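# Tuck chair under desk, park cart in yellow bay

## Task

Roll the office chair fully beneath the desk so it rests upright with every wheel on the floor. Move the utility cart into the yellow-taped bay so that all four of its wheels sit inside the tape and none touches the tape itself. The desk should stay roughly in its original spot, with its load still on top and nothing overhanging its edges. The robot must not topple or finish leaning, or the task fails. At the end, release whatever is held and move the robot away.

## Robot and tools

Robot: TidyBot++, a wheeled base (0.54 m long, 0.50 m wide, 0.38 m tall) on four powered casters, carrying a single seven-joint Kinova arm with a two-finger Robotiq gripper. The shoulder sits 0.12 m ahead of the base centre at 0.68 m height. Segments: upper arm 0.42 m, forearm 0.31 m, hand 0.31 m. Two cameras: base_camera (fixed, looking forward) and wrist_camera (looks along the hand). The arm starts folded with the hand pointing down, sticking out up to 0.08 m ahead of the base.

Frames: base frame has its origin on the floor below the base centre, x forward, y left, z up, metres. hand_pose is reported in this frame as x, y, z, qw, qx, qy, qz; it is the midpoint between the finger pads. The hand's own z axis runs out along the fingers, and the fingers open along its y axis. The odometry frame is the base frame as it was at scene start; base_odometry counts wheel rotation only, so slip shows as travel, and heading is in rad (left positive, -3.142 to 3.142). base_tilt gives forward and right lean in degrees.

Tool move: one action per call. Arguments:
- base: an object with any of translate_m (forward +, -2 to 2 m), strafe_m (left +, -2 to 2 m), rotate_rad (counter-clockwise from above +, -6.3 to 6.3). All are offsets from where the base last measured itself, along the base's axes at command start, not absolute poses.
- joints: absolute targets by name: joint_1_rad (any angle; positive is clockwise from above, opposite to heading), joint_2_rad (-2.249 to 2.249, shoulder, 0 is upright, positive leans forward), joint_3_rad (any angle), joint_4_rad (-2.579 to 2.579, elbow, 0 straight), joint_5_rad (any), joint_6_rad (-2.099 to 2.099, wrist), joint_7_rad (any), gripper_pos (0 open to 1 closed; pad gap about 85 x (1 - gripper_pos) mm). Unlimited joints take the short way round, so turn in steps under half a turn.
- target: one list of seven numbers [x, y, z, qw, qx, qy, qz], an absolute hand pose in the base frame, metres. With target, joints may only contain gripper_pos.
- speeds: caps for this action only: translate_m and strafe_m 0.05 to 0.5 m/s (name just one when both are given), rotate_rad 0.1 to 1.57 rad/s.
- cameras: list of base_camera, wrist_camera or all; [] gives none.
- blocking: true (default) returns when everything is at rest; false returns within about 0.5 s while motion continues.
A move with no action only reports state and images. Unknown keys make a call invalid; out-of-range values are refused, and a refusal or an uncommanded stop cancels the rest of that reply's move, wait and finished_scene calls.

wait(seconds 0 to 10, cameras): lets time pass without new commands and reports state. stop(cameras): brakes all running motions; braked ones read "stopped". zoom_image(camera, region [x0, y0, x1, y1] in pixels, at most 504 x 504): closer view of the latest image. read_manual(section "licences"): licence text only. finished_scene(scene): ends the scene; the goal must hold with the robot gone.

Result lines: move says done or the worst status. base_status, joint_status, hand_status report done, moving, off_target (rested away from target, may still push), stopped, contact_stop or time_out (target dropped, holds in place), not_followed (a self-collision check withheld arm targets; "joint command not followed" or "pose unreachable" plus a cause), torque_fault, limit_stop_at_motor_heat. hand_target is where the hand would be with every joint on target. motor_effort is percent of maximum torque with the peak of the last action in brackets. on_its_own lists uncommanded actions. "ARM HIT" means the arm struck the base or itself. Motor temperatures appear per joint; MOTOR HOT appears at 60 °C and at 75 °C an over-temperature stop lets the arm sag for 30 to 60 s. "pictures" lists the camera order of images.

Tips: hand moves usually end off_target within about 3 cm; correct by adding (wanted minus read) to the last target. To keep the hand still, resend hand_target, not hand_pose. Loads make the arm sag. A straight-down hand reaches at most about 0.94 m high, near the base. The arm does not avoid obstacles and keeps pushing when blocked.

Avoid: driving fast into anything, including what you mean to push; slow to the lowest speeds before contact. Don't let the arm snag something above about 0.6 m while the base drives or turns, and don't reach far out or swing a stretched arm sideways, or the robot can tip. Hits that overload a joint torque sensor (104.5 N m joints 1 to 4, 51.3 N m joints 5 to 7) freeze the arm for 10 s. Avoid dropping or releasing moving objects, slams, very hard pushes, heavy squeezing or twisting of the gripper, and knocking items off the desk. Finish with the gripper open and the robot backed away.

Each tool is called after ">>>" by a JSON object that holds its "name" and its "arguments".

## Session

>>> {"name": "move", "arguments": {"joints": {"joint_6_rad":-2.0}}}

Scene clock: 1.37 s.
Motor temperatures (°C): [34 29 29 29 39 41 42]
move: not_followed
base_odometry: x=+0.000 y=+0.000 heading=+0.000
base_tilt: forward=+0.0 right=+0.0
base_status: not commanded
joint_positions: joint_1_rad=+0.026 joint_2_rad=-0.316 joint_3_rad=+3.119 joint_4_rad=-2.538 joint_5_rad=+0.036 joint_6_rad=-0.959 joint_7_rad=+1.566 gripper_pos=+0.000
joint_status: joint_6_rad not_followed (moved -0.106 of -1.147)
motor_effort: joint_1_rad=+0(1) joint_2_rad=-1(2) joint_3_rad=+0(0) joint_4_rad=+12(16) joint_5_rad=+1(2) joint_6_rad=-1(4) joint_7_rad=+0(0)
hand_pose: x=+0.2256 y=-0.0089 z=+0.5802 quat_wxyz=(+0.018, +1.000, +0.006, -0.020) (m; base frame)
hand_target: x=+0.2188 y=-0.0090 z=+0.5801 quat_wxyz=(+0.018, +0.999, +0.006, -0.031) (m; base frame)
hand_status: not commanded
pictures: base_camera, wrist_camera
joint command not followed: on one or more control steps a check withheld the commanded joint targets, and the robot was not sent them on those steps. On the call's last step the targets were still withheld.
cause: the commanded joint targets, or the way to them, would bring two parts of the arm too close to each other (the joints from joint_2_rad to joint_7_rad lie between them).
camera_calibration:
wrist_camera: T_world_to_cam=[[0.0208919, -0.999748, -0.00818284, 0.00282249], [-0.998991, -0.0212001, 0.0395797, 0.258866], [-0.0397433, 0.00734769, -0.999183, 0.722725], [0, 0, 0, 1]] pos_world=[0.28727, 0.00299941, 0.711912]

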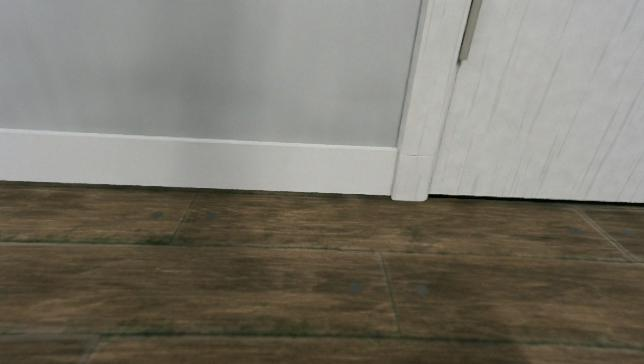

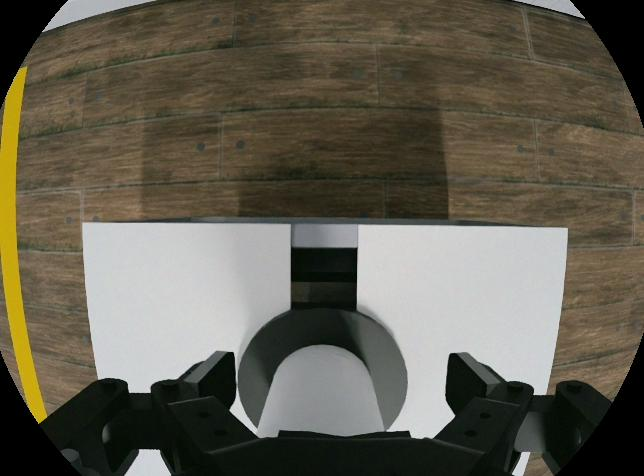

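>>> {"name": "move", "arguments": {"joints": {"joint_2_rad":-0.5,"joint_4_rad":-1.8,"joint_6_rad":-0.65,"joint_1_rad":0,"joint_3_rad":3.14,"joint_5_rad":0}}}

>>> {"name": "move", "arguments": {"joints": {"joint_1_rad":-1.05}, "cameras": ["wrist_camera"]}}

>>> {"name": "move", "arguments": {"joints": {"joint_1_rad":-2.1}, "cameras": ["wrist_camera"]}}

>>> {"name": "move", "arguments": {"joints": {"joint_1_rad":-3.14}, "cameras": ["wrist_camera"]}}

>>> {"name": "move", "arguments": {"joints": {"joint_1_rad":-4.2}, "cameras": ["wrist_camera"]}}

>>> {"name": "move", "arguments": {"joints": {"joint_1_rad":-5.2}, "cameras": ["wrist_camera"]}}

Scene clock: 4.07 s.
Motor temperatures (°C): [34 29 29 29 39 41 42]
move: done
base_odometry: x=+0.000 y=+0.000 heading=+0.000
base_tilt: forward=+0.0 right=+0.0
base_status: not commanded
joint_positions: joint_1_rad=+0.026 joint_2_rad=-0.494 joint_3_rad=+3.127 joint_4_rad=-1.793 joint_5_rad=+0.035 joint_6_rad=-0.707 joint_7_rad=+1.566 gripper_pos=+0.000
joint_status: all done
motor_effort: joint_1_rad=+0(1) joint_2_rad=-3(5) joint_3_rad=+0(1) joint_4_rad=+20(21) joint_5_rad=+1(2) joint_6_rad=+7(8) joint_7_rad=+0(0)
hand_pose: x=+0.5045 y=-0.0084 z=+1.0056 quat_wxyz=(+0.022, +0.843, +0.000, +0.538) (m; base frame)
hand_target: x=+0.5093 y=+0.0022 z=+1.0199 quat_wxyz=(-0.001, +0.828, -0.001, +0.561) (m; base frame)
hand_status: not commanded
pictures: base_camera, wrist_camera
held back during your reply time, on 13 control steps: two parts of the arm were too close to each other, or the arm's last command would have brought them too close.
led back after a hold: the arm was led back toward your command in small steps, so it may still be short of it.
joint command not followed: on one or more control steps a check withheld the commanded joint targets, and the robot was not sent them on those steps.
cause: the commanded joint targets, or the way to them, would bring two parts of the arm too close to each other (the joints from joint_2_rad to joint_7_rad lie between them).
camera_calibration:
wrist_camera: T_world_to_cam=[[0.0193924, -0.999427, 0.0277387, -0.034361], [-0.42063, -0.0333246, -0.90662, 1.18027], [0.907025, 0.00591378, -0.421035, 0.099796], [0, 0, 0, 1]] pos_world=[0.406605, 0.00440046, 1.11303]

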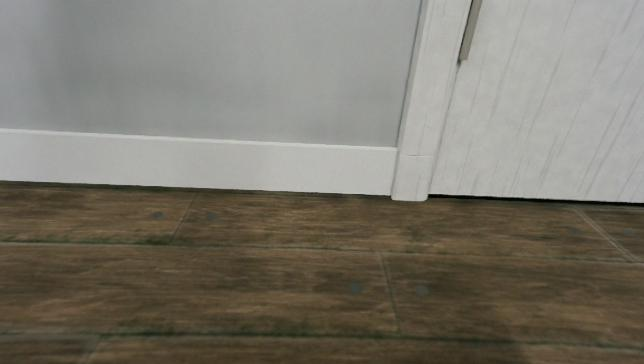

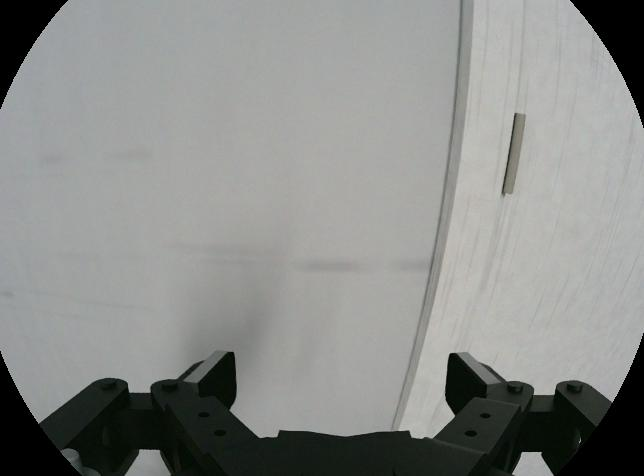

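Scene clock: 6.40 s.
Motor temperatures (°C): [34 29 29 29 39 41 42]
move: done
base_odometry: x=+0.000 y=+0.000 heading=+0.000
base_tilt: forward=+0.0 right=+0.0
base_status: not commanded
joint_positions: joint_1_rad=-1.021 joint_2_rad=-0.494 joint_3_rad=+3.129 joint_4_rad=-1.793 joint_5_rad=+0.035 joint_6_rad=-0.707 joint_7_rad=+1.566 gripper_pos=+0.000
joint_status: all done
motor_effort: joint_1_rad=+0(2) joint_2_rad=-3(3) joint_3_rad=+0(1) joint_4_rad=+20(20) joint_5_rad=+1(1) joint_6_rad=+8(8) joint_7_rad=+0(1)
hand_pose: x=+0.3200 y=+0.3291 z=+1.0056 quat_wxyz=(-0.250, +0.731, +0.420, +0.477) (m; base frame)
hand_target: x=+0.3114 y=+0.3397 z=+1.0199 quat_wxyz=(-0.282, +0.717, +0.414, +0.485) (m; base frame)
hand_status: not commanded
pictures: wrist_camera
camera_calibration:
wrist_camera: T_world_to_cam=[[0.874318, -0.484648, 0.0261494, -0.134865], [-0.183429, -0.379833, -0.906687, 1.15212], [0.449356, 0.787936, -0.420993, 0.154208], [0, 0, 0, 1]] pos_world=[0.259953, 0.250742, 1.11305]

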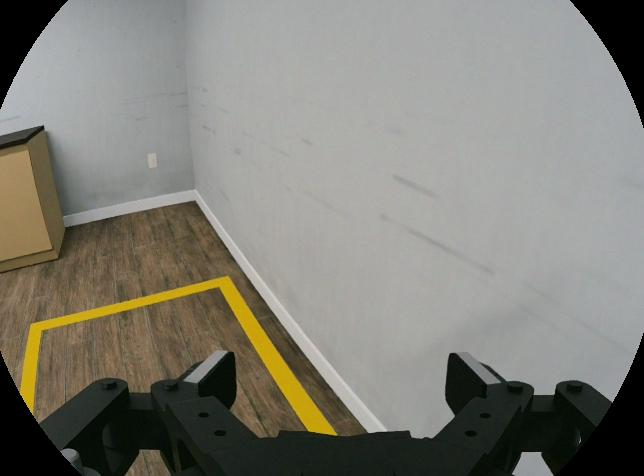

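Scene clock: 8.73 s.
Motor temperatures (°C): [34 29 29 29 39 41 42]
move: done
base_odometry: x=+0.000 y=+0.000 heading=+0.000
base_tilt: forward=+0.0 right=+0.1
base_status: not commanded
joint_positions: joint_1_rad=-2.071 joint_2_rad=-0.494 joint_3_rad=+3.130 joint_4_rad=-1.793 joint_5_rad=+0.034 joint_6_rad=-0.707 joint_7_rad=+1.566 gripper_pos=+0.000
joint_status: all done
motor_effort: joint_1_rad=+0(2) joint_2_rad=-3(3) joint_3_rad=+0(1) joint_4_rad=+20(20) joint_5_rad=+0(1) joint_6_rad=+8(8) joint_7_rad=+0(0)
hand_pose: x=-0.0662 y=+0.3383 z=+1.0056 quat_wxyz=(-0.455, +0.422, +0.729, +0.287) (m; base frame)
hand_target: x=-0.0799 y=+0.3359 z=+1.0199 quat_wxyz=(-0.487, +0.413, +0.717, +0.278) (m; base frame)
hand_status: not commanded
pictures: wrist_camera
camera_calibration:
wrist_camera: T_world_to_cam=[[0.855802, 0.516676, 0.0254531, -0.132063], [0.237413, -0.348575, -0.906714, 1.10207], [-0.459605, 0.782011, -0.420977, 0.262355], [0, 0, 0, 1]] pos_world=[-0.0280458, 0.247222, 1.11307]

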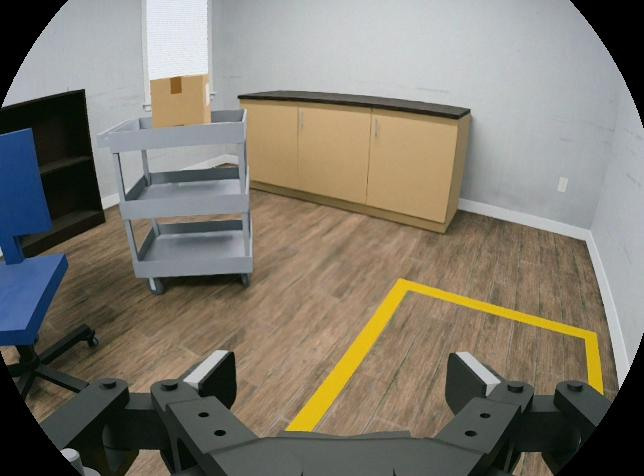

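Scene clock: 11.07 s.
Motor temperatures (°C): [34 29 29 29 39 41 42]
move: done
base_odometry: x=+0.000 y=+0.000 heading=+0.000
base_tilt: forward=+0.0 right=+0.0
base_status: not commanded
joint_positions: joint_1_rad=-3.111 joint_2_rad=-0.494 joint_3_rad=+3.130 joint_4_rad=-1.793 joint_5_rad=+0.034 joint_6_rad=-0.707 joint_7_rad=+1.566 gripper_pos=+0.000
joint_status: all done
motor_effort: joint_1_rad=+0(2) joint_2_rad=-3(3) joint_3_rad=+0(1) joint_4_rad=+20(20) joint_5_rad=+1(1) joint_6_rad=+7(8) joint_7_rad=+0(0)
hand_pose: x=-0.2665 y=+0.0117 z=+1.0056 quat_wxyz=(-0.538, +0.004, +0.843, +0.023) (m; base frame)
hand_target: x=-0.2713 y=-0.0015 z=+1.0199 quat_wxyz=(-0.561, +0.002, +0.828, -0.001) (m; base frame)
hand_status: not commanded
pictures: wrist_camera
camera_calibration:
wrist_camera: T_world_to_cam=[[-0.01207, 0.999613, 0.0250547, -0.0284398], [0.420795, 0.0278076, -0.90673, 1.08026], [-0.907076, -0.000401314, -0.420968, 0.315592], [0, 0, 0, 1]] pos_world=[-0.168645, -0.00148403, 1.11307]

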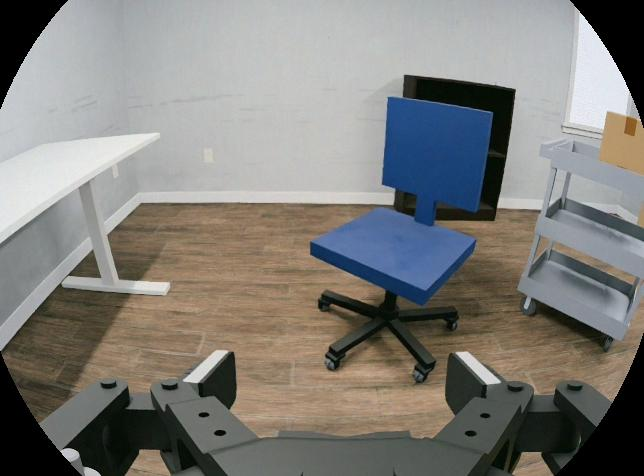

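Scene clock: 13.40 s.
Motor temperatures (°C): [34 29 29 29 39 41 42]
move: done
base_odometry: x=+0.000 y=+0.000 heading=+0.000
base_tilt: forward=+0.0 right=+0.1
base_status: not commanded
joint_positions: joint_1_rad=-4.171 joint_2_rad=-0.494 joint_3_rad=+3.131 joint_4_rad=-1.793 joint_5_rad=+0.034 joint_6_rad=-0.707 joint_7_rad=+1.566 gripper_pos=+0.000
joint_status: all done
motor_effort: joint_1_rad=-1(1) joint_2_rad=-3(3) joint_3_rad=+0(1) joint_4_rad=+20(20) joint_5_rad=+1(1) joint_6_rad=+7(8) joint_7_rad=+0(1)
hand_pose: x=-0.0798 y=-0.3305 z=+1.0056 quat_wxyz=(-0.475, -0.422, +0.729, -0.252) (m; base frame)
hand_target: x=-0.0705 y=-0.3413 z=+1.0199 quat_wxyz=(-0.484, -0.417, +0.715, -0.285) (m; base frame)
hand_status: not commanded
pictures: wrist_camera
camera_calibration:
wrist_camera: T_world_to_cam=[[-0.877776, 0.478429, 0.0247845, 0.0748133], [0.181785, 0.380495, -0.90674, 1.10871], [-0.443241, -0.791409, -0.420961, 0.260388], [0, 0, 0, 1]] pos_world=[-0.0204639, -0.25158, 1.11307]

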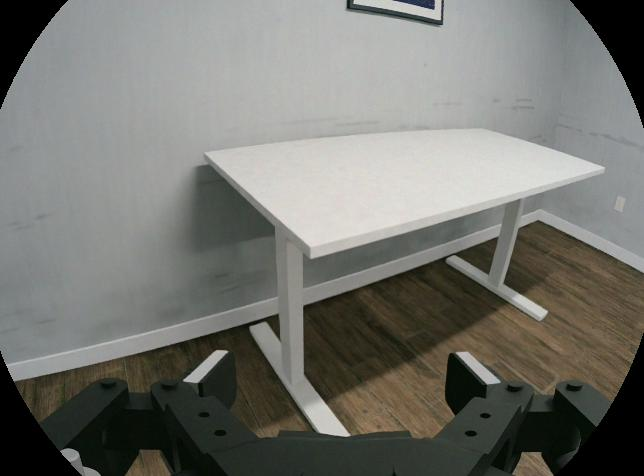

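Scene clock: 15.67 s.
Motor temperatures (°C): [34 29 29 29 39 41 42]
move: done
base_odometry: x=+0.000 y=+0.000 heading=+0.000
base_tilt: forward=+0.0 right=+0.1
base_status: not commanded
joint_positions: joint_1_rad=-5.171 joint_2_rad=-0.494 joint_3_rad=+3.131 joint_4_rad=-1.793 joint_5_rad=+0.034 joint_6_rad=-0.707 joint_7_rad=+1.566 gripper_pos=+0.000
joint_status: all done
motor_effort: joint_1_rad=+0(2) joint_2_rad=-3(3) joint_3_rad=+0(1) joint_4_rad=+20(20) joint_5_rad=+1(1) joint_6_rad=+7(8) joint_7_rad=+0(0)
hand_pose: x=+0.2896 y=-0.3459 z=+1.0056 quat_wxyz=(-0.296, -0.720, +0.438, -0.449) (m; base frame)
hand_target: x=+0.3038 y=-0.3438 z=+1.0199 quat_wxyz=(-0.288, -0.709, +0.428, -0.482) (m; base frame)
hand_status: not commanded
pictures: wrist_camera
camera_calibration:
wrist_camera: T_world_to_cam=[[-0.876888, -0.480065, 0.0245839, 0.0748942], [-0.221768, 0.358648, -0.906747, 1.15674], [0.426481, -0.800568, -0.420957, 0.156886], [0, 0, 0, 1]] pos_world=[0.255294, -0.253312, 1.11308]

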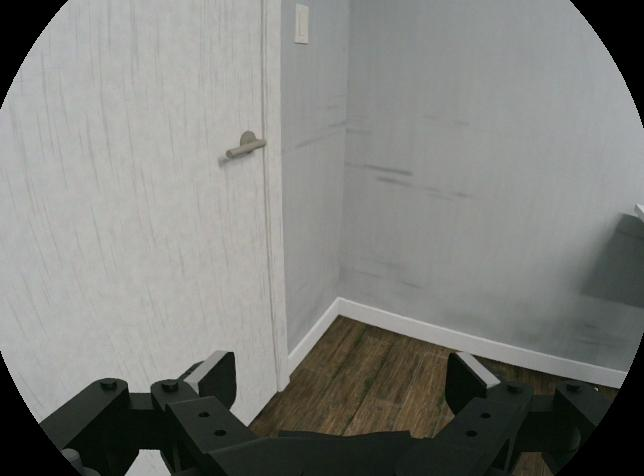

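>>> {"name": "move", "arguments": {"joints": {"joint_1_rad":-3.14}, "base": {"strafe_m":-0.42}, "cameras": []}}

>>> {"name": "move", "arguments": {"base": {"translate_m":-1.1}, "joints": {"joint_1_rad":-2.3}, "cameras": ["wrist_camera"]}}

>>> {"name": "move", "arguments": {"base": {"translate_m":-1.15}, "joints": {"joint_1_rad":-1.0}, "cameras": ["wrist_camera"]}}

Scene clock: 21.53 s.
Motor temperatures (°C): [34 29 29 29 39 41 42]
move: done
base_odometry: x=+0.000 y=-0.420 heading=+0.000
base_tilt: forward=+0.1 right=+0.1
base_status: done
joint_positions: joint_1_rad=-3.169 joint_2_rad=-0.491 joint_3_rad=+3.132 joint_4_rad=-1.793 joint_5_rad=+0.033 joint_6_rad=-0.706 joint_7_rad=+1.566 gripper_pos=+0.000
joint_status: all done
motor_effort: joint_1_rad=+0(2) joint_2_rad=-3(7) joint_3_rad=+0(2) joint_4_rad=+20(20) joint_5_rad=+1(1) joint_6_rad=+7(8) joint_7_rad=+0(1)
hand_pose: x=-0.2673 y=-0.0098 z=+1.0048 quat_wxyz=(-0.537, -0.019, +0.843, +0.007) (m; base frame)
hand_target: x=-0.2713 y=-0.0015 z=+1.0199 quat_wxyz=(-0.561, +0.002, +0.828, -0.001) (m; base frame)
hand_status: not commanded
pictures: none
No camera images: "cameras" was empty.

Scene clock: 25.00 s.
Motor temperatures (°C): [34 29 29 29 39 41 42]
move: done
base_odometry: x=-1.100 y=-0.421 heading=+0.001
base_tilt: forward=+0.1 right=+0.0
base_status: done
joint_positions: joint_1_rad=-2.328 joint_2_rad=-0.496 joint_3_rad=+3.133 joint_4_rad=-1.793 joint_5_rad=+0.033 joint_6_rad=-0.706 joint_7_rad=+1.566 gripper_pos=+0.000
joint_status: all done
motor_effort: joint_1_rad=-1(2) joint_2_rad=-2(5) joint_3_rad=+0(2) joint_4_rad=+20(20) joint_5_rad=+1(1) joint_6_rad=+7(8) joint_7_rad=+0(0)
hand_pose: x=-0.1450 y=+0.2803 z=+1.0064 quat_wxyz=(-0.489, +0.326, +0.776, +0.226) (m; base frame)
hand_target: x=-0.1427 y=+0.2896 z=+1.0199 quat_wxyz=(-0.513, +0.339, +0.755, +0.228) (m; base frame)
hand_status: not commanded
pictures: wrist_camera
camera_calibration:
wrist_camera: T_world_to_cam=[[0.697663, 0.716049, 0.0232349, -0.111263], [0.314832, -0.277293, -0.907739, 1.09361], [-0.643542, 0.640611, -0.418892, 0.28271], [0, 0, 0, 1]] pos_world=[-0.0847424, 0.201812, 1.11372]

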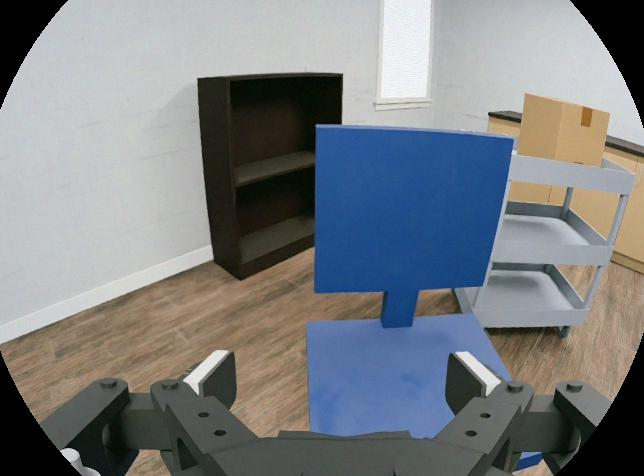

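Scene clock: 28.57 s.
Motor temperatures (°C): [34 29 29 29 39 41 42]
move: done
base_odometry: x=-2.250 y=-0.421 heading=+0.001
base_tilt: forward=+0.1 right=+0.0
base_status: done
joint_positions: joint_1_rad=-1.029 joint_2_rad=-0.497 joint_3_rad=+3.134 joint_4_rad=-1.793 joint_5_rad=+0.033 joint_6_rad=-0.706 joint_7_rad=+1.566 gripper_pos=+0.000
joint_status: all done
motor_effort: joint_1_rad=+0(2) joint_2_rad=-3(4) joint_3_rad=+0(2) joint_4_rad=+20(20) joint_5_rad=+0(1) joint_6_rad=+8(8) joint_7_rad=+0(1)
hand_pose: x=+0.3189 y=+0.3287 z=+1.0068 quat_wxyz=(-0.253, +0.730, +0.420, +0.476) (m; base frame)
hand_target: x=+0.3281 y=+0.3296 z=+1.0199 quat_wxyz=(-0.270, +0.727, +0.396, +0.492) (m; base frame)
hand_status: not commanded
pictures: wrist_camera
camera_calibration:
wrist_camera: T_world_to_cam=[[0.87607, -0.481677, 0.0220812, -0.131533], [-0.183854, -0.376025, -0.908187, 1.15328], [0.445756, 0.791576, -0.417982, 0.152447], [0, 0, 0, 1]] pos_world=[0.259312, 0.249631, 1.11401]

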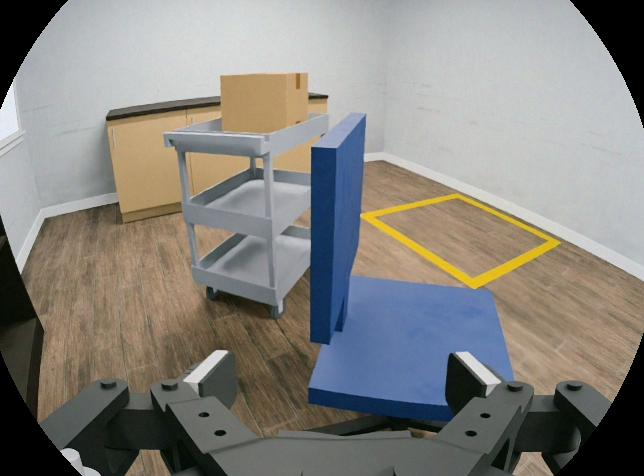

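>>> {"name": "move", "arguments": {"base": {"strafe_m":1.32}, "joints": {"joint_1_rad":0,"joint_2_rad":0.08,"joint_4_rad":-0.607,"joint_6_rad":-1.931,"joint_7_rad":0}, "cameras": []}}

>>> {"name": "move", "arguments": {"base": {"rotate_rad":-0.72}, "cameras": []}}

>>> {"name": "move", "arguments": {"base": {"translate_m":0.16,"strafe_m":0.10}}}

Scene clock: 33.93 s.
Motor temperatures (°C): [34 29 29 29 39 41 42]
move: done
base_odometry: x=-2.251 y=+0.899 heading=+0.001
base_tilt: forward=+0.0 right=+0.1
base_status: done
joint_positions: joint_1_rad=-0.026 joint_2_rad=+0.060 joint_3_rad=+3.134 joint_4_rad=-0.619 joint_5_rad=+0.031 joint_6_rad=-1.863 joint_7_rad=+0.086 gripper_pos=+0.000
joint_status: all done
motor_effort: joint_1_rad=+0(2) joint_2_rad=-15(16) joint_3_rad=+0(1) joint_4_rad=+13(21) joint_5_rad=+1(2) joint_6_rad=+5(8) joint_7_rad=+0(1)
hand_pose: x=+0.5173 y=+0.0052 z=+1.0897 quat_wxyz=(-0.194, +0.709, -0.641, +0.223) (m; base frame)
hand_target: x=+0.5076 y=+0.0019 z=+1.0747 quat_wxyz=(-0.183, +0.684, -0.682, +0.183) (m; base frame)
hand_status: not commanded
pictures: none
No camera images: "cameras" was empty.

Scene clock: 35.57 s.
Motor temperatures (°C): [34 29 29 29 39 41 42]
move: done
base_odometry: x=-2.251 y=+0.899 heading=-0.718
base_tilt: forward=+0.0 right=+0.0
base_status: done
joint_positions: joint_1_rad=-0.018 joint_2_rad=+0.068 joint_3_rad=+3.137 joint_4_rad=-0.618 joint_5_rad=+0.030 joint_6_rad=-1.864 joint_7_rad=+0.085 gripper_pos=+0.000
joint_status: not commanded
motor_effort: joint_1_rad=+0(2) joint_2_rad=-16(17) joint_3_rad=+0(1) joint_4_rad=+13(13) joint_5_rad=+1(2) joint_6_rad=+5(5) joint_7_rad=+0(1)
hand_pose: x=+0.5203 y=+0.0014 z=+1.0865 quat_wxyz=(-0.191, +0.706, -0.645, +0.221) (m; base frame)
hand_target: x=+0.5076 y=+0.0019 z=+1.0747 quat_wxyz=(-0.183, +0.684, -0.682, +0.183) (m; base frame)
hand_status: not commanded
pictures: none
No camera images: "cameras" was empty.

Scene clock: 37.07 s.
Motor temperatures (°C): [34 29 29 29 39 41 42]
move: done
base_odometry: x=-2.065 y=+0.869 heading=-0.719
base_tilt: forward=+0.1 right=+0.1
base_status: done
joint_positions: joint_1_rad=-0.018 joint_2_rad=+0.081 joint_3_rad=+3.137 joint_4_rad=-0.616 joint_5_rad=+0.029 joint_6_rad=-1.866 joint_7_rad=+0.085 gripper_pos=+0.000
joint_status: not commanded
motor_effort: joint_1_rad=+0(2) joint_2_rad=-16(19) joint_3_rad=+0(1) joint_4_rad=+13(14) joint_5_rad=+0(2) joint_6_rad=+4(5) joint_7_rad=+0(0)
hand_pose: x=+0.5249 y=+0.0016 z=+1.0815 quat_wxyz=(-0.186, +0.708, -0.646, +0.216) (m; base frame)
hand_target: x=+0.5076 y=+0.0019 z=+1.0747 quat_wxyz=(-0.183, +0.684, -0.682, +0.183) (m; base frame)
hand_status: not commanded
pictures: base_camera, wrist_camera
camera_calibration:
wrist_camera: T_world_to_cam=[[-0.809173, -0.106114, -0.577909, 1.06166], [-0.079164, 0.994278, -0.0717228, 0.174224], [0.582213, -0.0122866, -0.812944, 0.707584], [0, 0, 0, 1]] pos_world=[0.460892, -0.051877, 1.20126]

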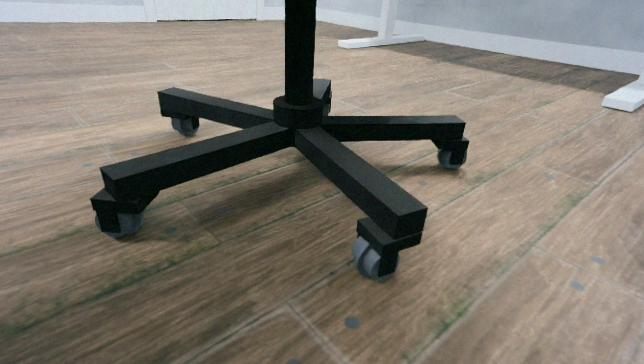

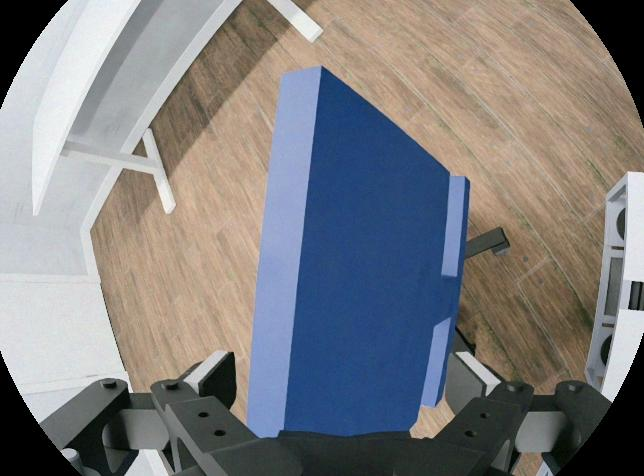

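>>> {"name": "move", "arguments": {"base": {"translate_m":0.115,"strafe_m":0.04}, "speeds": {"translate_m":0.1}, "cameras": ["wrist_camera"]}}

>>> {"name": "move", "arguments": {"joints": {"joint_2_rad":-0.07,"joint_4_rad":-1.06,"joint_6_rad":-1.67,"joint_7_rad":-0.08}, "cameras": ["wrist_camera"]}}

Scene clock: 40.67 s.
Motor temperatures (°C): [34 29 29 29 39 41 42]
move: done
base_odometry: x=-1.952 y=+0.823 heading=-0.718
base_tilt: forward=+0.1 right=+0.0
base_status: done
joint_positions: joint_1_rad=-0.018 joint_2_rad=+0.080 joint_3_rad=+3.137 joint_4_rad=-0.616 joint_5_rad=+0.029 joint_6_rad=-1.868 joint_7_rad=+0.085 gripper_pos=+0.000
joint_status: not commanded
motor_effort: joint_1_rad=+0(1) joint_2_rad=-16(19) joint_3_rad=+0(1) joint_4_rad=+13(14) joint_5_rad=+1(1) joint_6_rad=+4(5) joint_7_rad=+0(1)
hand_pose: x=+0.5243 y=+0.0015 z=+1.0818 quat_wxyz=(-0.186, +0.708, -0.646, +0.216) (m; base frame)
hand_target: x=+0.5076 y=+0.0019 z=+1.0747 quat_wxyz=(-0.183, +0.684, -0.682, +0.183) (m; base frame)
hand_status: not commanded
pictures: wrist_camera
camera_calibration:
wrist_camera: T_world_to_cam=[[-0.809236, -0.105911, -0.577859, 1.06128], [-0.0789849, 0.994299, -0.0716258, 0.174028], [0.582151, -0.01232, -0.812988, 0.708242], [0, 0, 0, 1]] pos_world=[0.460271, -0.0519089, 1.20153]

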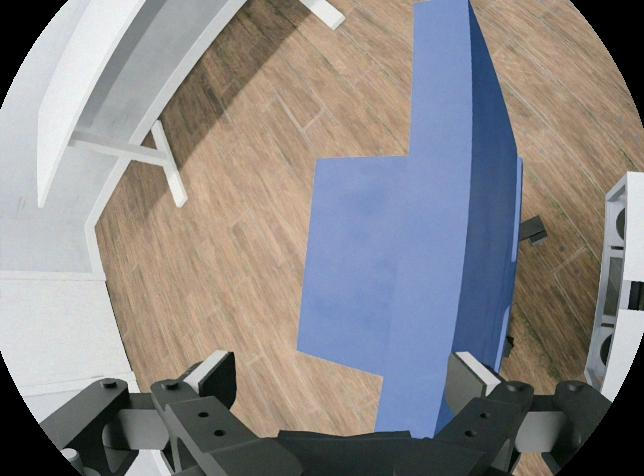

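Scene clock: 42.30 s.
Motor temperatures (°C): [34 29 29 29 39 41 42]
move: done
base_odometry: x=-1.952 y=+0.823 heading=-0.718
base_tilt: forward=+0.1 right=+0.0
base_status: not commanded
joint_positions: joint_1_rad=-0.018 joint_2_rad=-0.053 joint_3_rad=+3.137 joint_4_rad=-1.037 joint_5_rad=+0.029 joint_6_rad=-1.738 joint_7_rad=+0.007 gripper_pos=+0.000
joint_status: all done
motor_effort: joint_1_rad=+0(1) joint_2_rad=-13(17) joint_3_rad=+0(0) joint_4_rad=+15(16) joint_5_rad=+1(1) joint_6_rad=+3(5) joint_7_rad=+0(1)
hand_pose: x=+0.4853 y=+0.0006 z=+0.9919 quat_wxyz=(-0.139, +0.698, -0.685, +0.156) (m; base frame)
hand_target: x=+0.4966 y=+0.0020 z=+0.9981 quat_wxyz=(-0.175, +0.659, -0.713, +0.162) (m; base frame)
hand_status: not commanded
pictures: wrist_camera
camera_calibration:
wrist_camera: T_world_to_cam=[[-0.894121, -0.033346, -0.446582, 0.888666], [-0.0209265, 0.999246, -0.0327152, 0.0986508], [0.447336, -0.0199059, -0.894144, 0.8038], [0, 0, 0, 1]] pos_world=[0.43707, -0.0529425, 1.1188]

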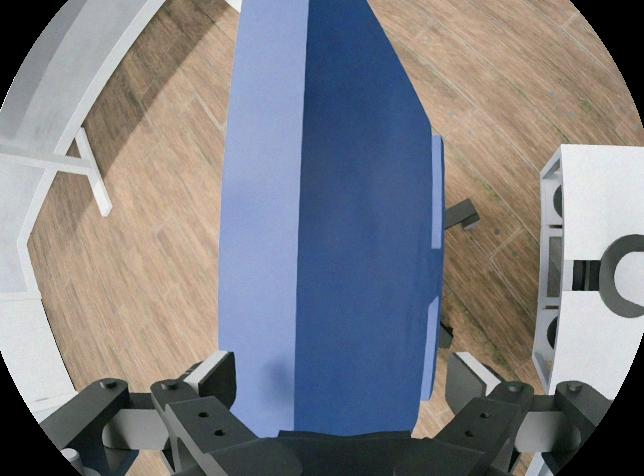

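>>> {"name": "move", "arguments": {"joints": {"joint_2_rad":0.08,"joint_4_rad":-0.607,"joint_6_rad":-1.9}, "cameras": []}}

>>> {"name": "move", "arguments": {"base": {"translate_m":0.037}, "speeds": {"translate_m":0.1}, "cameras": []}}

>>> {"name": "move", "arguments": {"joints": {"joint_2_rad":-0.07,"joint_4_rad":-1.13,"joint_6_rad":-1.65,"joint_7_rad":-0.08}, "cameras": ["wrist_camera"]}}

Scene clock: 44.23 s.
Motor temperatures (°C): [34 29 29 29 39 41 42]
move: done
base_odometry: x=-1.952 y=+0.823 heading=-0.718
base_tilt: forward=+0.0 right=+0.1
base_status: not commanded
joint_positions: joint_1_rad=-0.018 joint_2_rad=+0.060 joint_3_rad=+3.137 joint_4_rad=-0.619 joint_5_rad=+0.029 joint_6_rad=-1.832 joint_7_rad=+0.006 gripper_pos=+0.000
joint_status: all done
motor_effort: joint_1_rad=+0(1) joint_2_rad=-15(16) joint_3_rad=+0(0) joint_4_rad=+13(16) joint_5_rad=+1(1) joint_6_rad=+5(5) joint_7_rad=+0(1)
hand_pose: x=+0.5251 y=+0.0015 z=+1.0953 quat_wxyz=(-0.213, +0.676, -0.668, +0.226) (m; base frame)
hand_target: x=+0.5159 y=+0.0019 z=+1.0796 quat_wxyz=(-0.201, +0.653, -0.706, +0.185) (m; base frame)
hand_status: not commanded
pictures: none
No camera images: "cameras" was empty.

Scene clock: 45.10 s.
Motor temperatures (°C): [34 29 29 29 39 41 42]
move: done
base_odometry: x=-1.924 y=+0.799 heading=-0.718
base_tilt: forward=+0.1 right=+0.0
base_status: done
joint_positions: joint_1_rad=-0.018 joint_2_rad=+0.078 joint_3_rad=+3.137 joint_4_rad=-0.616 joint_5_rad=+0.029 joint_6_rad=-1.836 joint_7_rad=+0.005 gripper_pos=+0.000
joint_status: not commanded
motor_effort: joint_1_rad=+0(1) joint_2_rad=-16(19) joint_3_rad=+0(1) joint_4_rad=+13(14) joint_5_rad=+1(1) joint_6_rad=+5(5) joint_7_rad=+0(1)
hand_pose: x=+0.5318 y=+0.0016 z=+1.0882 quat_wxyz=(-0.206, +0.678, -0.671, +0.220) (m; base frame)
hand_target: x=+0.5159 y=+0.0019 z=+1.0796 quat_wxyz=(-0.201, +0.653, -0.706, +0.185) (m; base frame)
hand_status: not commanded
pictures: none
No camera images: "cameras" was empty.

Scene clock: 46.83 s.
Motor temperatures (°C): [34 29 29 29 39 41 42]
move: done
base_odometry: x=-1.924 y=+0.799 heading=-0.718
base_tilt: forward=+0.1 right=+0.1
base_status: not commanded
joint_positions: joint_1_rad=-0.018 joint_2_rad=-0.053 joint_3_rad=+3.137 joint_4_rad=-1.107 joint_5_rad=+0.029 joint_6_rad=-1.717 joint_7_rad=+0.005 gripper_pos=+0.000
joint_status: all done
motor_effort: joint_1_rad=+0(1) joint_2_rad=-14(17) joint_3_rad=+0(0) joint_4_rad=+15(17) joint_5_rad=+1(1) joint_6_rad=+3(5) joint_7_rad=+0(1)
hand_pose: x=+0.4827 y=+0.0005 z=+0.9671 quat_wxyz=(-0.121, +0.701, -0.689, +0.139) (m; base frame)
hand_target: x=+0.4940 y=+0.0020 z=+0.9725 quat_wxyz=(-0.157, +0.663, -0.717, +0.145) (m; base frame)
hand_status: not commanded
pictures: wrist_camera
camera_calibration:
wrist_camera: T_world_to_cam=[[-0.915352, -0.033171, -0.401286, 0.841628], [-0.0219244, 0.999228, -0.0325873, 0.0982359], [0.402057, -0.0210309, -0.915373, 0.825235], [0, 0, 0, 1]] pos_world=[0.440747, -0.052887, 1.09633]

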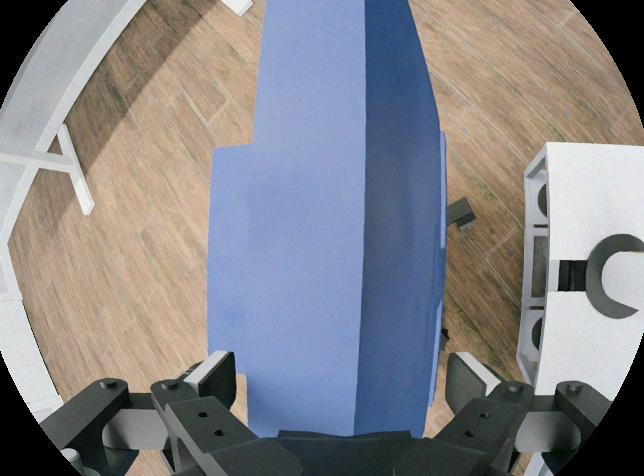

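>>> {"name": "move", "arguments": {"joints": {"gripper_pos":0.65}, "cameras": ["wrist_camera"]}}

Scene clock: 48.33 s.
Motor temperatures (°C): [34 29 29 29 39 41 42]
move: done
base_odometry: x=-1.924 y=+0.799 heading=-0.718
base_tilt: forward=+0.0 right=+0.0
base_status: not commanded
joint_positions: joint_1_rad=-0.018 joint_2_rad=-0.113 joint_3_rad=+3.137 joint_4_rad=-1.096 joint_5_rad=+0.029 joint_6_rad=-1.673 joint_7_rad=-0.003 gripper_pos=+0.650
joint_status: all done
motor_effort: joint_1_rad=+0(2) joint_2_rad=-4(16) joint_3_rad=+0(2) joint_4_rad=+9(15) joint_5_rad=+1(1) joint_6_rad=+1(8) joint_7_rad=+0(1)
hand_pose: x=+0.4784 y=+0.0004 z=+0.9988 quat_wxyz=(-0.162, +0.689, -0.683, +0.178) (m; base frame)
hand_target: x=+0.4940 y=+0.0020 z=+0.9725 quat_wxyz=(-0.157, +0.663, -0.717, +0.145) (m; base frame)
hand_status: not commanded
pictures: wrist_camera
camera_calibration:
wrist_camera: T_world_to_cam=[[-0.863387, -0.0250977, -0.503918, 0.928077], [-0.0118645, 0.999496, -0.0294521, 0.0913309], [0.504403, -0.0194498, -0.863249, 0.75492], [0, 0, 0, 1]] pos_world=[0.42159, -0.0533091, 1.12205]

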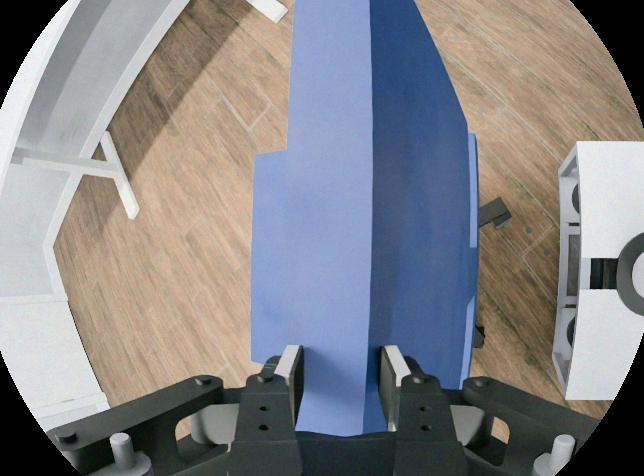

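>>> {"name": "move", "arguments": {"joints": {"gripper_pos":0.4,"joint_2_rad":-0.05,"joint_4_rad":-1.16,"joint_6_rad":-1.8}, "cameras": []}}

>>> {"name": "move", "arguments": {"joints": {"gripper_pos":0.6}, "cameras": ["wrist_camera"]}}

Scene clock: 49.17 s.
Motor temperatures (°C): [34 29 29 29 39 41 42]
move: off_target
base_odometry: x=-1.924 y=+0.799 heading=-0.718
base_tilt: forward=+0.1 right=+0.1
base_status: not commanded
joint_positions: joint_1_rad=-0.018 joint_2_rad=-0.110 joint_3_rad=+3.137 joint_4_rad=-1.096 joint_5_rad=+0.029 joint_6_rad=-1.717 joint_7_rad=-0.003 gripper_pos=+0.400
joint_status: joint_2_rad off_target (ended at -0.110, target -0.050); joint_4_rad off_target (ended at -1.096, target -1.160); the others done
motor_effort: joint_1_rad=-1(1) joint_2_rad=+0(7) joint_3_rad=+0(0) joint_4_rad=+3(12) joint_5_rad=+0(1) joint_6_rad=-3(7) joint_7_rad=+0(1)
hand_pose: x=+0.4673 y=+0.0002 z=+0.9916 quat_wxyz=(-0.146, +0.693, -0.687, +0.162) (m; base frame)
hand_target: x=+0.4510 y=+0.0019 z=+0.9388 quat_wxyz=(-0.085, +0.674, -0.729, +0.078) (m; base frame)
hand_status: not commanded
pictures: none
No camera images: "cameras" was empty.

Scene clock: 49.80 s.
Motor temperatures (°C): [34 29 29 29 39 41 42]
move: done
base_odometry: x=-1.924 y=+0.799 heading=-0.718
base_tilt: forward=+0.1 right=+0.1
base_status: not commanded
joint_positions: joint_1_rad=-0.018 joint_2_rad=-0.110 joint_3_rad=+3.137 joint_4_rad=-1.083 joint_5_rad=+0.029 joint_6_rad=-1.717 joint_7_rad=-0.003 gripper_pos=+0.599
joint_status: all done
motor_effort: joint_1_rad=+0(1) joint_2_rad=+0(3) joint_3_rad=+0(0) joint_4_rad=+0(3) joint_5_rad=+0(1) joint_6_rad=-7(9) joint_7_rad=+1(1)
hand_pose: x=+0.4687 y=+0.0002 z=+0.9971 quat_wxyz=(-0.151, +0.692, -0.686, +0.166) (m; base frame)
hand_target: x=+0.4510 y=+0.0019 z=+0.9388 quat_wxyz=(-0.085, +0.674, -0.729, +0.078) (m; base frame)
hand_status: not commanded
pictures: wrist_camera
camera_calibration:
wrist_camera: T_world_to_cam=[[-0.879468, -0.0241791, -0.475343, 0.897846], [-0.0117674, 0.999508, -0.0290699, 0.0909075], [0.475812, -0.0199725, -0.87932, 0.787761], [0, 0, 0, 1]] pos_world=[0.415871, -0.0534201, 1.12212]

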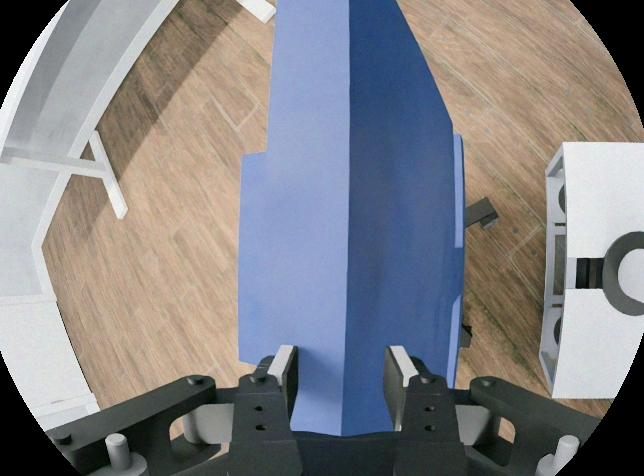

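>>> {"name": "move", "arguments": {"joints": {"gripper_pos":0,"joint_2_rad":0.09,"joint_4_rad":-0.607,"joint_6_rad":-1.9}, "cameras": []}}

>>> {"name": "move", "arguments": {"joints": {"joint_2_rad":0.1,"joint_4_rad":-0.94,"joint_6_rad":-1.9}, "cameras": ["wrist_camera"]}}

Scene clock: 52.20 s.
Motor temperatures (°C): [34 29 29 29 39 41 42]
move: done
base_odometry: x=-1.924 y=+0.799 heading=-0.718
base_tilt: forward=+0.0 right=+0.0
base_status: not commanded
joint_positions: joint_1_rad=-0.018 joint_2_rad=+0.070 joint_3_rad=+3.137 joint_4_rad=-0.618 joint_5_rad=+0.029 joint_6_rad=-1.832 joint_7_rad=-0.003 gripper_pos=+0.000
joint_status: all done
motor_effort: joint_1_rad=+0(1) joint_2_rad=-15(18) joint_3_rad=+0(1) joint_4_rad=+13(16) joint_5_rad=+1(1) joint_6_rad=+5(6) joint_7_rad=+0(1)
hand_pose: x=+0.5294 y=+0.0015 z=+1.0913 quat_wxyz=(-0.210, +0.674, -0.672, +0.222) (m; base frame)
hand_target: x=+0.5199 y=+0.0019 z=+1.0757 quat_wxyz=(-0.198, +0.654, -0.707, +0.182) (m; base frame)
hand_status: not commanded
pictures: none
No camera images: "cameras" was empty.

Scene clock: 54.13 s.
Motor temperatures (°C): [34 29 29 29 39 41 42]
move: done
base_odometry: x=-1.924 y=+0.799 heading=-0.718
base_tilt: forward=+0.0 right=+0.0
base_status: not commanded
joint_positions: joint_1_rad=-0.018 joint_2_rad=+0.104 joint_3_rad=+3.137 joint_4_rad=-0.924 joint_5_rad=+0.029 joint_6_rad=-1.858 joint_7_rad=-0.003 gripper_pos=+0.000
joint_status: all done
motor_effort: joint_1_rad=-1(1) joint_2_rad=-18(22) joint_3_rad=+0(1) joint_4_rad=+15(16) joint_5_rad=+1(1) joint_6_rad=+2(6) joint_7_rad=+0(1)
hand_pose: x=+0.5105 y=+0.0012 z=+0.9615 quat_wxyz=(-0.082, +0.704, -0.699, +0.098) (m; base frame)
hand_target: x=+0.4944 y=+0.0019 z=+0.9546 quat_wxyz=(-0.074, +0.675, -0.731, +0.068) (m; base frame)
hand_status: not commanded
pictures: wrist_camera
camera_calibration:
wrist_camera: T_world_to_cam=[[-0.955491, -0.0214681, -0.294239, 0.782399], [-0.0139115, 0.999518, -0.027751, 0.0892657], [0.294693, -0.0224225, -0.955329, 0.902132], [0, 0, 0, 1]] pos_world=[0.482965, -0.052198, 1.09452]

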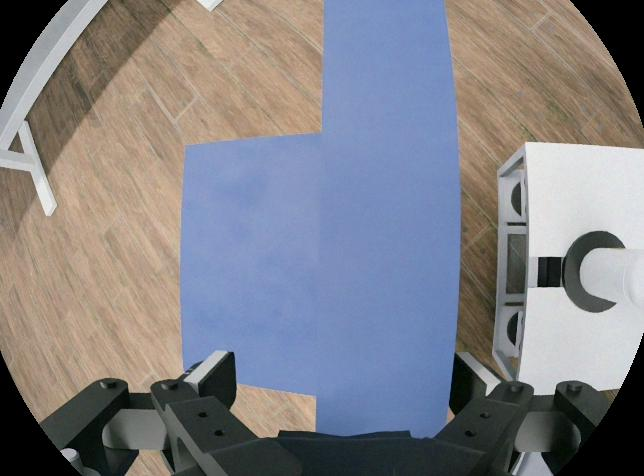

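>>> {"name": "move", "arguments": {"base": {"translate_m":-0.024}, "speeds": {"translate_m":0.1}, "cameras": []}}

>>> {"name": "move", "arguments": {"joints": {"gripper_pos":0.7}, "cameras": ["wrist_camera"]}}

Scene clock: 55.03 s.
Motor temperatures (°C): [34 29 29 29 39 41 42]
move: done
base_odometry: x=-1.942 y=+0.815 heading=-0.718
base_tilt: forward=+0.0 right=+0.1
base_status: done
joint_positions: joint_1_rad=-0.018 joint_2_rad=+0.094 joint_3_rad=+3.137 joint_4_rad=-0.924 joint_5_rad=+0.029 joint_6_rad=-1.858 joint_7_rad=-0.003 gripper_pos=+0.000
joint_status: not commanded
motor_effort: joint_1_rad=+0(1) joint_2_rad=-18(23) joint_3_rad=+0(1) joint_4_rad=+15(15) joint_5_rad=+1(1) joint_6_rad=+2(3) joint_7_rad=+0(1)
hand_pose: x=+0.5077 y=+0.0011 z=+0.9653 quat_wxyz=(-0.085, +0.703, -0.698, +0.102) (m; base frame)
hand_target: x=+0.4944 y=+0.0019 z=+0.9546 quat_wxyz=(-0.074, +0.675, -0.731, +0.068) (m; base frame)
hand_status: not commanded
pictures: none
No camera images: "cameras" was empty.

Scene clock: 55.97 s.
Motor temperatures (°C): [34 29 29 29 39 41 42]
move: off_target
base_odometry: x=-1.942 y=+0.815 heading=-0.718
base_tilt: forward=+0.1 right=+0.1
base_status: not commanded
joint_positions: joint_1_rad=-0.018 joint_2_rad=+0.095 joint_3_rad=+3.137 joint_4_rad=-0.912 joint_5_rad=+0.029 joint_6_rad=-1.857 joint_7_rad=-0.003 gripper_pos=+0.500
joint_status: gripper_pos off_target (ended at +0.500, target +0.700)
motor_effort: joint_1_rad=-1(1) joint_2_rad=-18(21) joint_3_rad=-1(1) joint_4_rad=+10(15) joint_5_rad=+0(2) joint_6_rad=+3(10) joint_7_rad=+0(1)
hand_pose: x=+0.5101 y=+0.0012 z=+0.9693 quat_wxyz=(-0.090, +0.703, -0.698, +0.106) (m; base frame)
hand_target: x=+0.4944 y=+0.0019 z=+0.9546 quat_wxyz=(-0.074, +0.675, -0.731, +0.068) (m; base frame)
hand_status: not commanded
pictures: wrist_camera
camera_calibration:
wrist_camera: T_world_to_cam=[[-0.948715, -0.021359, -0.31541, 0.801399], [-0.0133205, 0.99953, -0.0276199, 0.0890514], [0.315851, -0.022002, -0.948554, 0.892333], [0, 0, 0, 1]] pos_world=[0.479641, -0.0522594, 1.10165]

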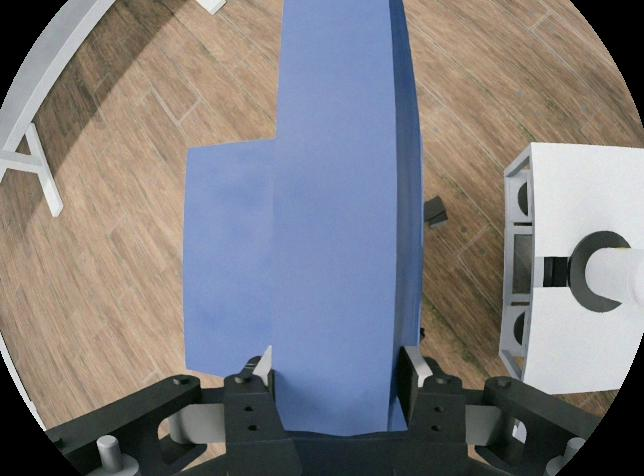

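>>> {"name": "move", "arguments": {"base": {"translate_m":0.695,"strafe_m":0.256,"rotate_rad":-0.853}, "speeds": {"translate_m":0.13,"rotate_rad":0.15}}}

Scene clock: 62.50 s.
Motor temperatures (°C): [34 29 29 29 39 41 42]
move: done
base_odometry: x=-1.250 y=+0.550 heading=-1.572
base_tilt: forward=+0.1 right=+0.1
base_status: done
joint_positions: joint_1_rad=-0.016 joint_2_rad=+0.058 joint_3_rad=+3.135 joint_4_rad=-0.925 joint_5_rad=-0.004 joint_6_rad=-1.977 joint_7_rad=-0.011 gripper_pos=+0.540
joint_status: not commanded
on_its_own: gripper_pos moved +0.039 toward your old target +0.700
motor_effort: joint_1_rad=-1(7) joint_2_rad=-11(18) joint_3_rad=-1(7) joint_4_rad=+11(15) joint_5_rad=+1(7) joint_6_rad=+11(20) joint_7_rad=+1(6)
hand_pose: x=+0.4611 y=+0.0101 z=+0.9701 quat_wxyz=(-0.067, +0.709, -0.699, +0.062) (m; base frame)
hand_target: x=+0.4944 y=+0.0019 z=+0.9546 quat_wxyz=(-0.074, +0.675, -0.731, +0.068) (m; base frame)
hand_status: not commanded
pictures: base_camera, wrist_camera
camera_calibration:
wrist_camera: T_world_to_cam=[[-0.9744, -0.0230117, -0.223641, 0.678204], [-0.0242095, 0.999703, 0.00261489, 0.0551464], [0.223514, 0.00796217, -0.974668, 0.976355], [0, 0, 0, 1]] pos_world=[0.443948, -0.0472973, 1.10315]

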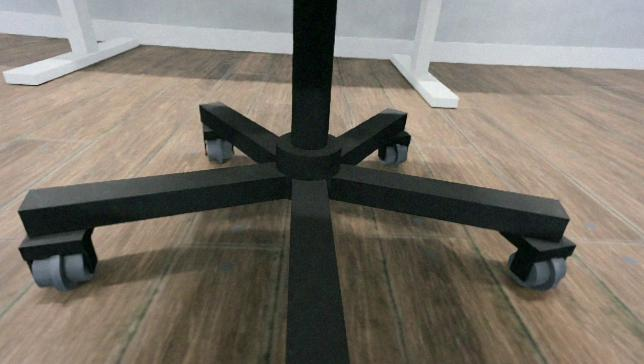

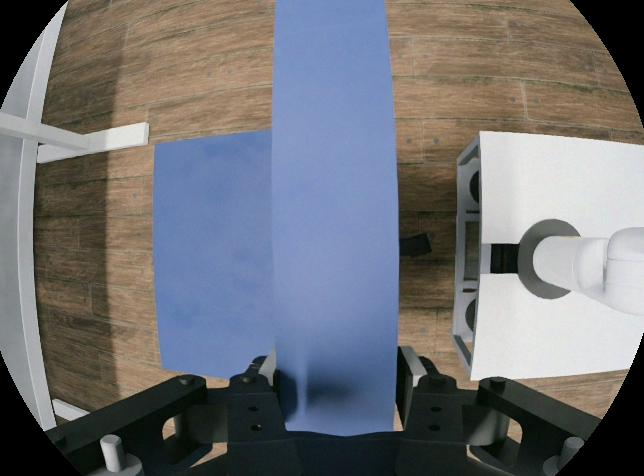

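>>> {"name": "move", "arguments": {"base": {"translate_m":0.72,"strafe_m":0.2}, "speeds": {"translate_m":0.13}}}

Scene clock: 69.40 s.
Motor temperatures (°C): [34 29 29 29 39 41 42]
move: done
base_odometry: x=-1.051 y=-0.171 heading=-1.572
base_tilt: forward=+0.1 right=+0.0
base_status: done
joint_positions: joint_1_rad=-0.014 joint_2_rad=+0.060 joint_3_rad=+3.127 joint_4_rad=-0.921 joint_5_rad=-0.007 joint_6_rad=-1.992 joint_7_rad=-0.011 gripper_pos=+0.547
joint_status: not commanded
motor_effort: joint_1_rad=+5(6) joint_2_rad=-10(13) joint_3_rad=+5(5) joint_4_rad=+10(16) joint_5_rad=+6(7) joint_6_rad=+12(21) joint_7_rad=-3(3)
hand_pose: x=+0.4575 y=+0.0129 z=+0.9698 quat_wxyz=(-0.063, +0.712, -0.697, +0.056) (m; base frame)
hand_target: x=+0.4944 y=+0.0019 z=+0.9546 quat_wxyz=(-0.074, +0.675, -0.731, +0.068) (m; base frame)
hand_status: not commanded
pictures: base_camera, wrist_camera
camera_calibration:
wrist_camera: T_world_to_cam=[[-0.97713, -0.0306075, -0.210427, 0.663225], [-0.0324115, 0.999461, 0.0051291, 0.0536258], [0.210156, 0.011832, -0.977596, 0.985714], [0, 0, 0, 1]] pos_world=[0.442641, -0.0449603, 1.10292]

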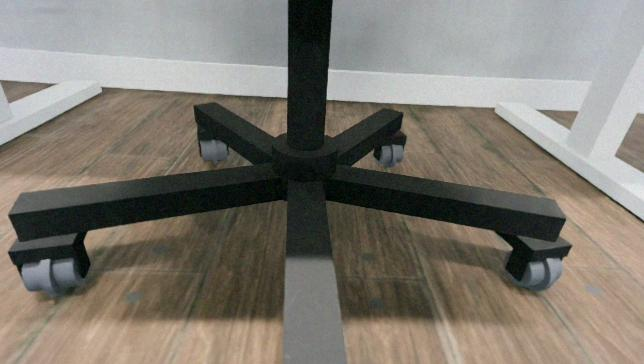

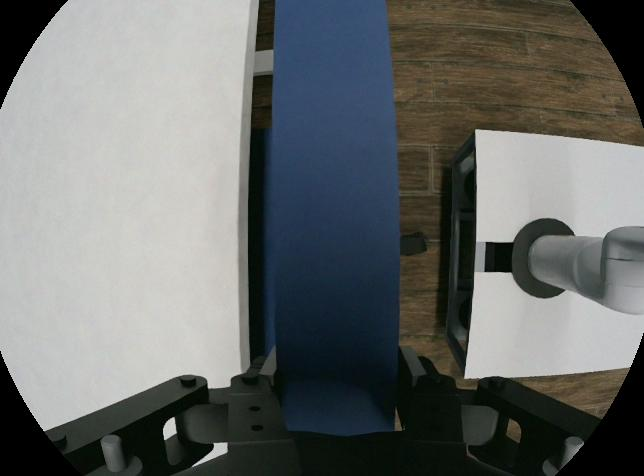

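>>> {"name": "move", "arguments": {"base": {"translate_m":0.085}, "speeds": {"translate_m":0.06}}}

Scene clock: 71.40 s.
Motor temperatures (°C): [34 29 29 29 39 41 42]
move: done
base_odometry: x=-1.051 y=-0.256 heading=-1.571
base_tilt: forward=+0.0 right=+0.0
base_status: done
joint_positions: joint_1_rad=-0.014 joint_2_rad=+0.055 joint_3_rad=+3.122 joint_4_rad=-0.926 joint_5_rad=-0.008 joint_6_rad=-1.999 joint_7_rad=-0.011 gripper_pos=+0.548
joint_status: not commanded
motor_effort: joint_1_rad=+5(7) joint_2_rad=-8(12) joint_3_rad=+4(6) joint_4_rad=+12(15) joint_5_rad=+6(8) joint_6_rad=+15(20) joint_7_rad=-2(4)
hand_pose: x=+0.4528 y=+0.0147 z=+0.9695 quat_wxyz=(-0.061, +0.714, -0.695, +0.053) (m; base frame)
hand_target: x=+0.4944 y=+0.0019 z=+0.9546 quat_wxyz=(-0.074, +0.675, -0.731, +0.068) (m; base frame)
hand_status: not commanded
pictures: base_camera, wrist_camera
camera_calibration:
wrist_camera: T_world_to_cam=[[-0.978477, -0.0359703, -0.203194, 0.652324], [-0.0380687, 0.999254, 0.00642686, 0.0529597], [0.202812, 0.0140239, -0.979117, 0.991236], [0, 0, 0, 1]] pos_world=[0.439266, -0.0433569, 1.10274]

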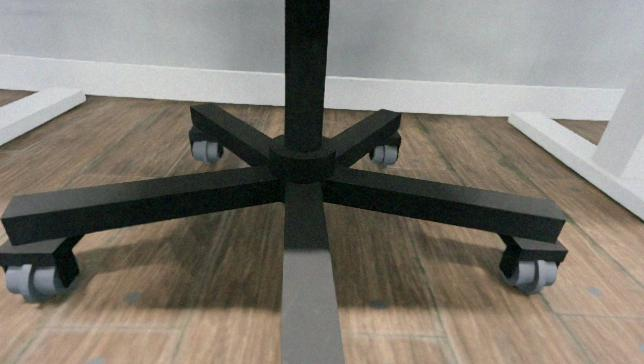

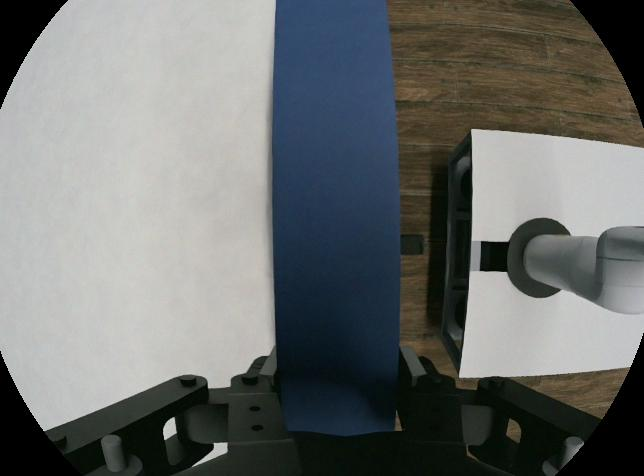

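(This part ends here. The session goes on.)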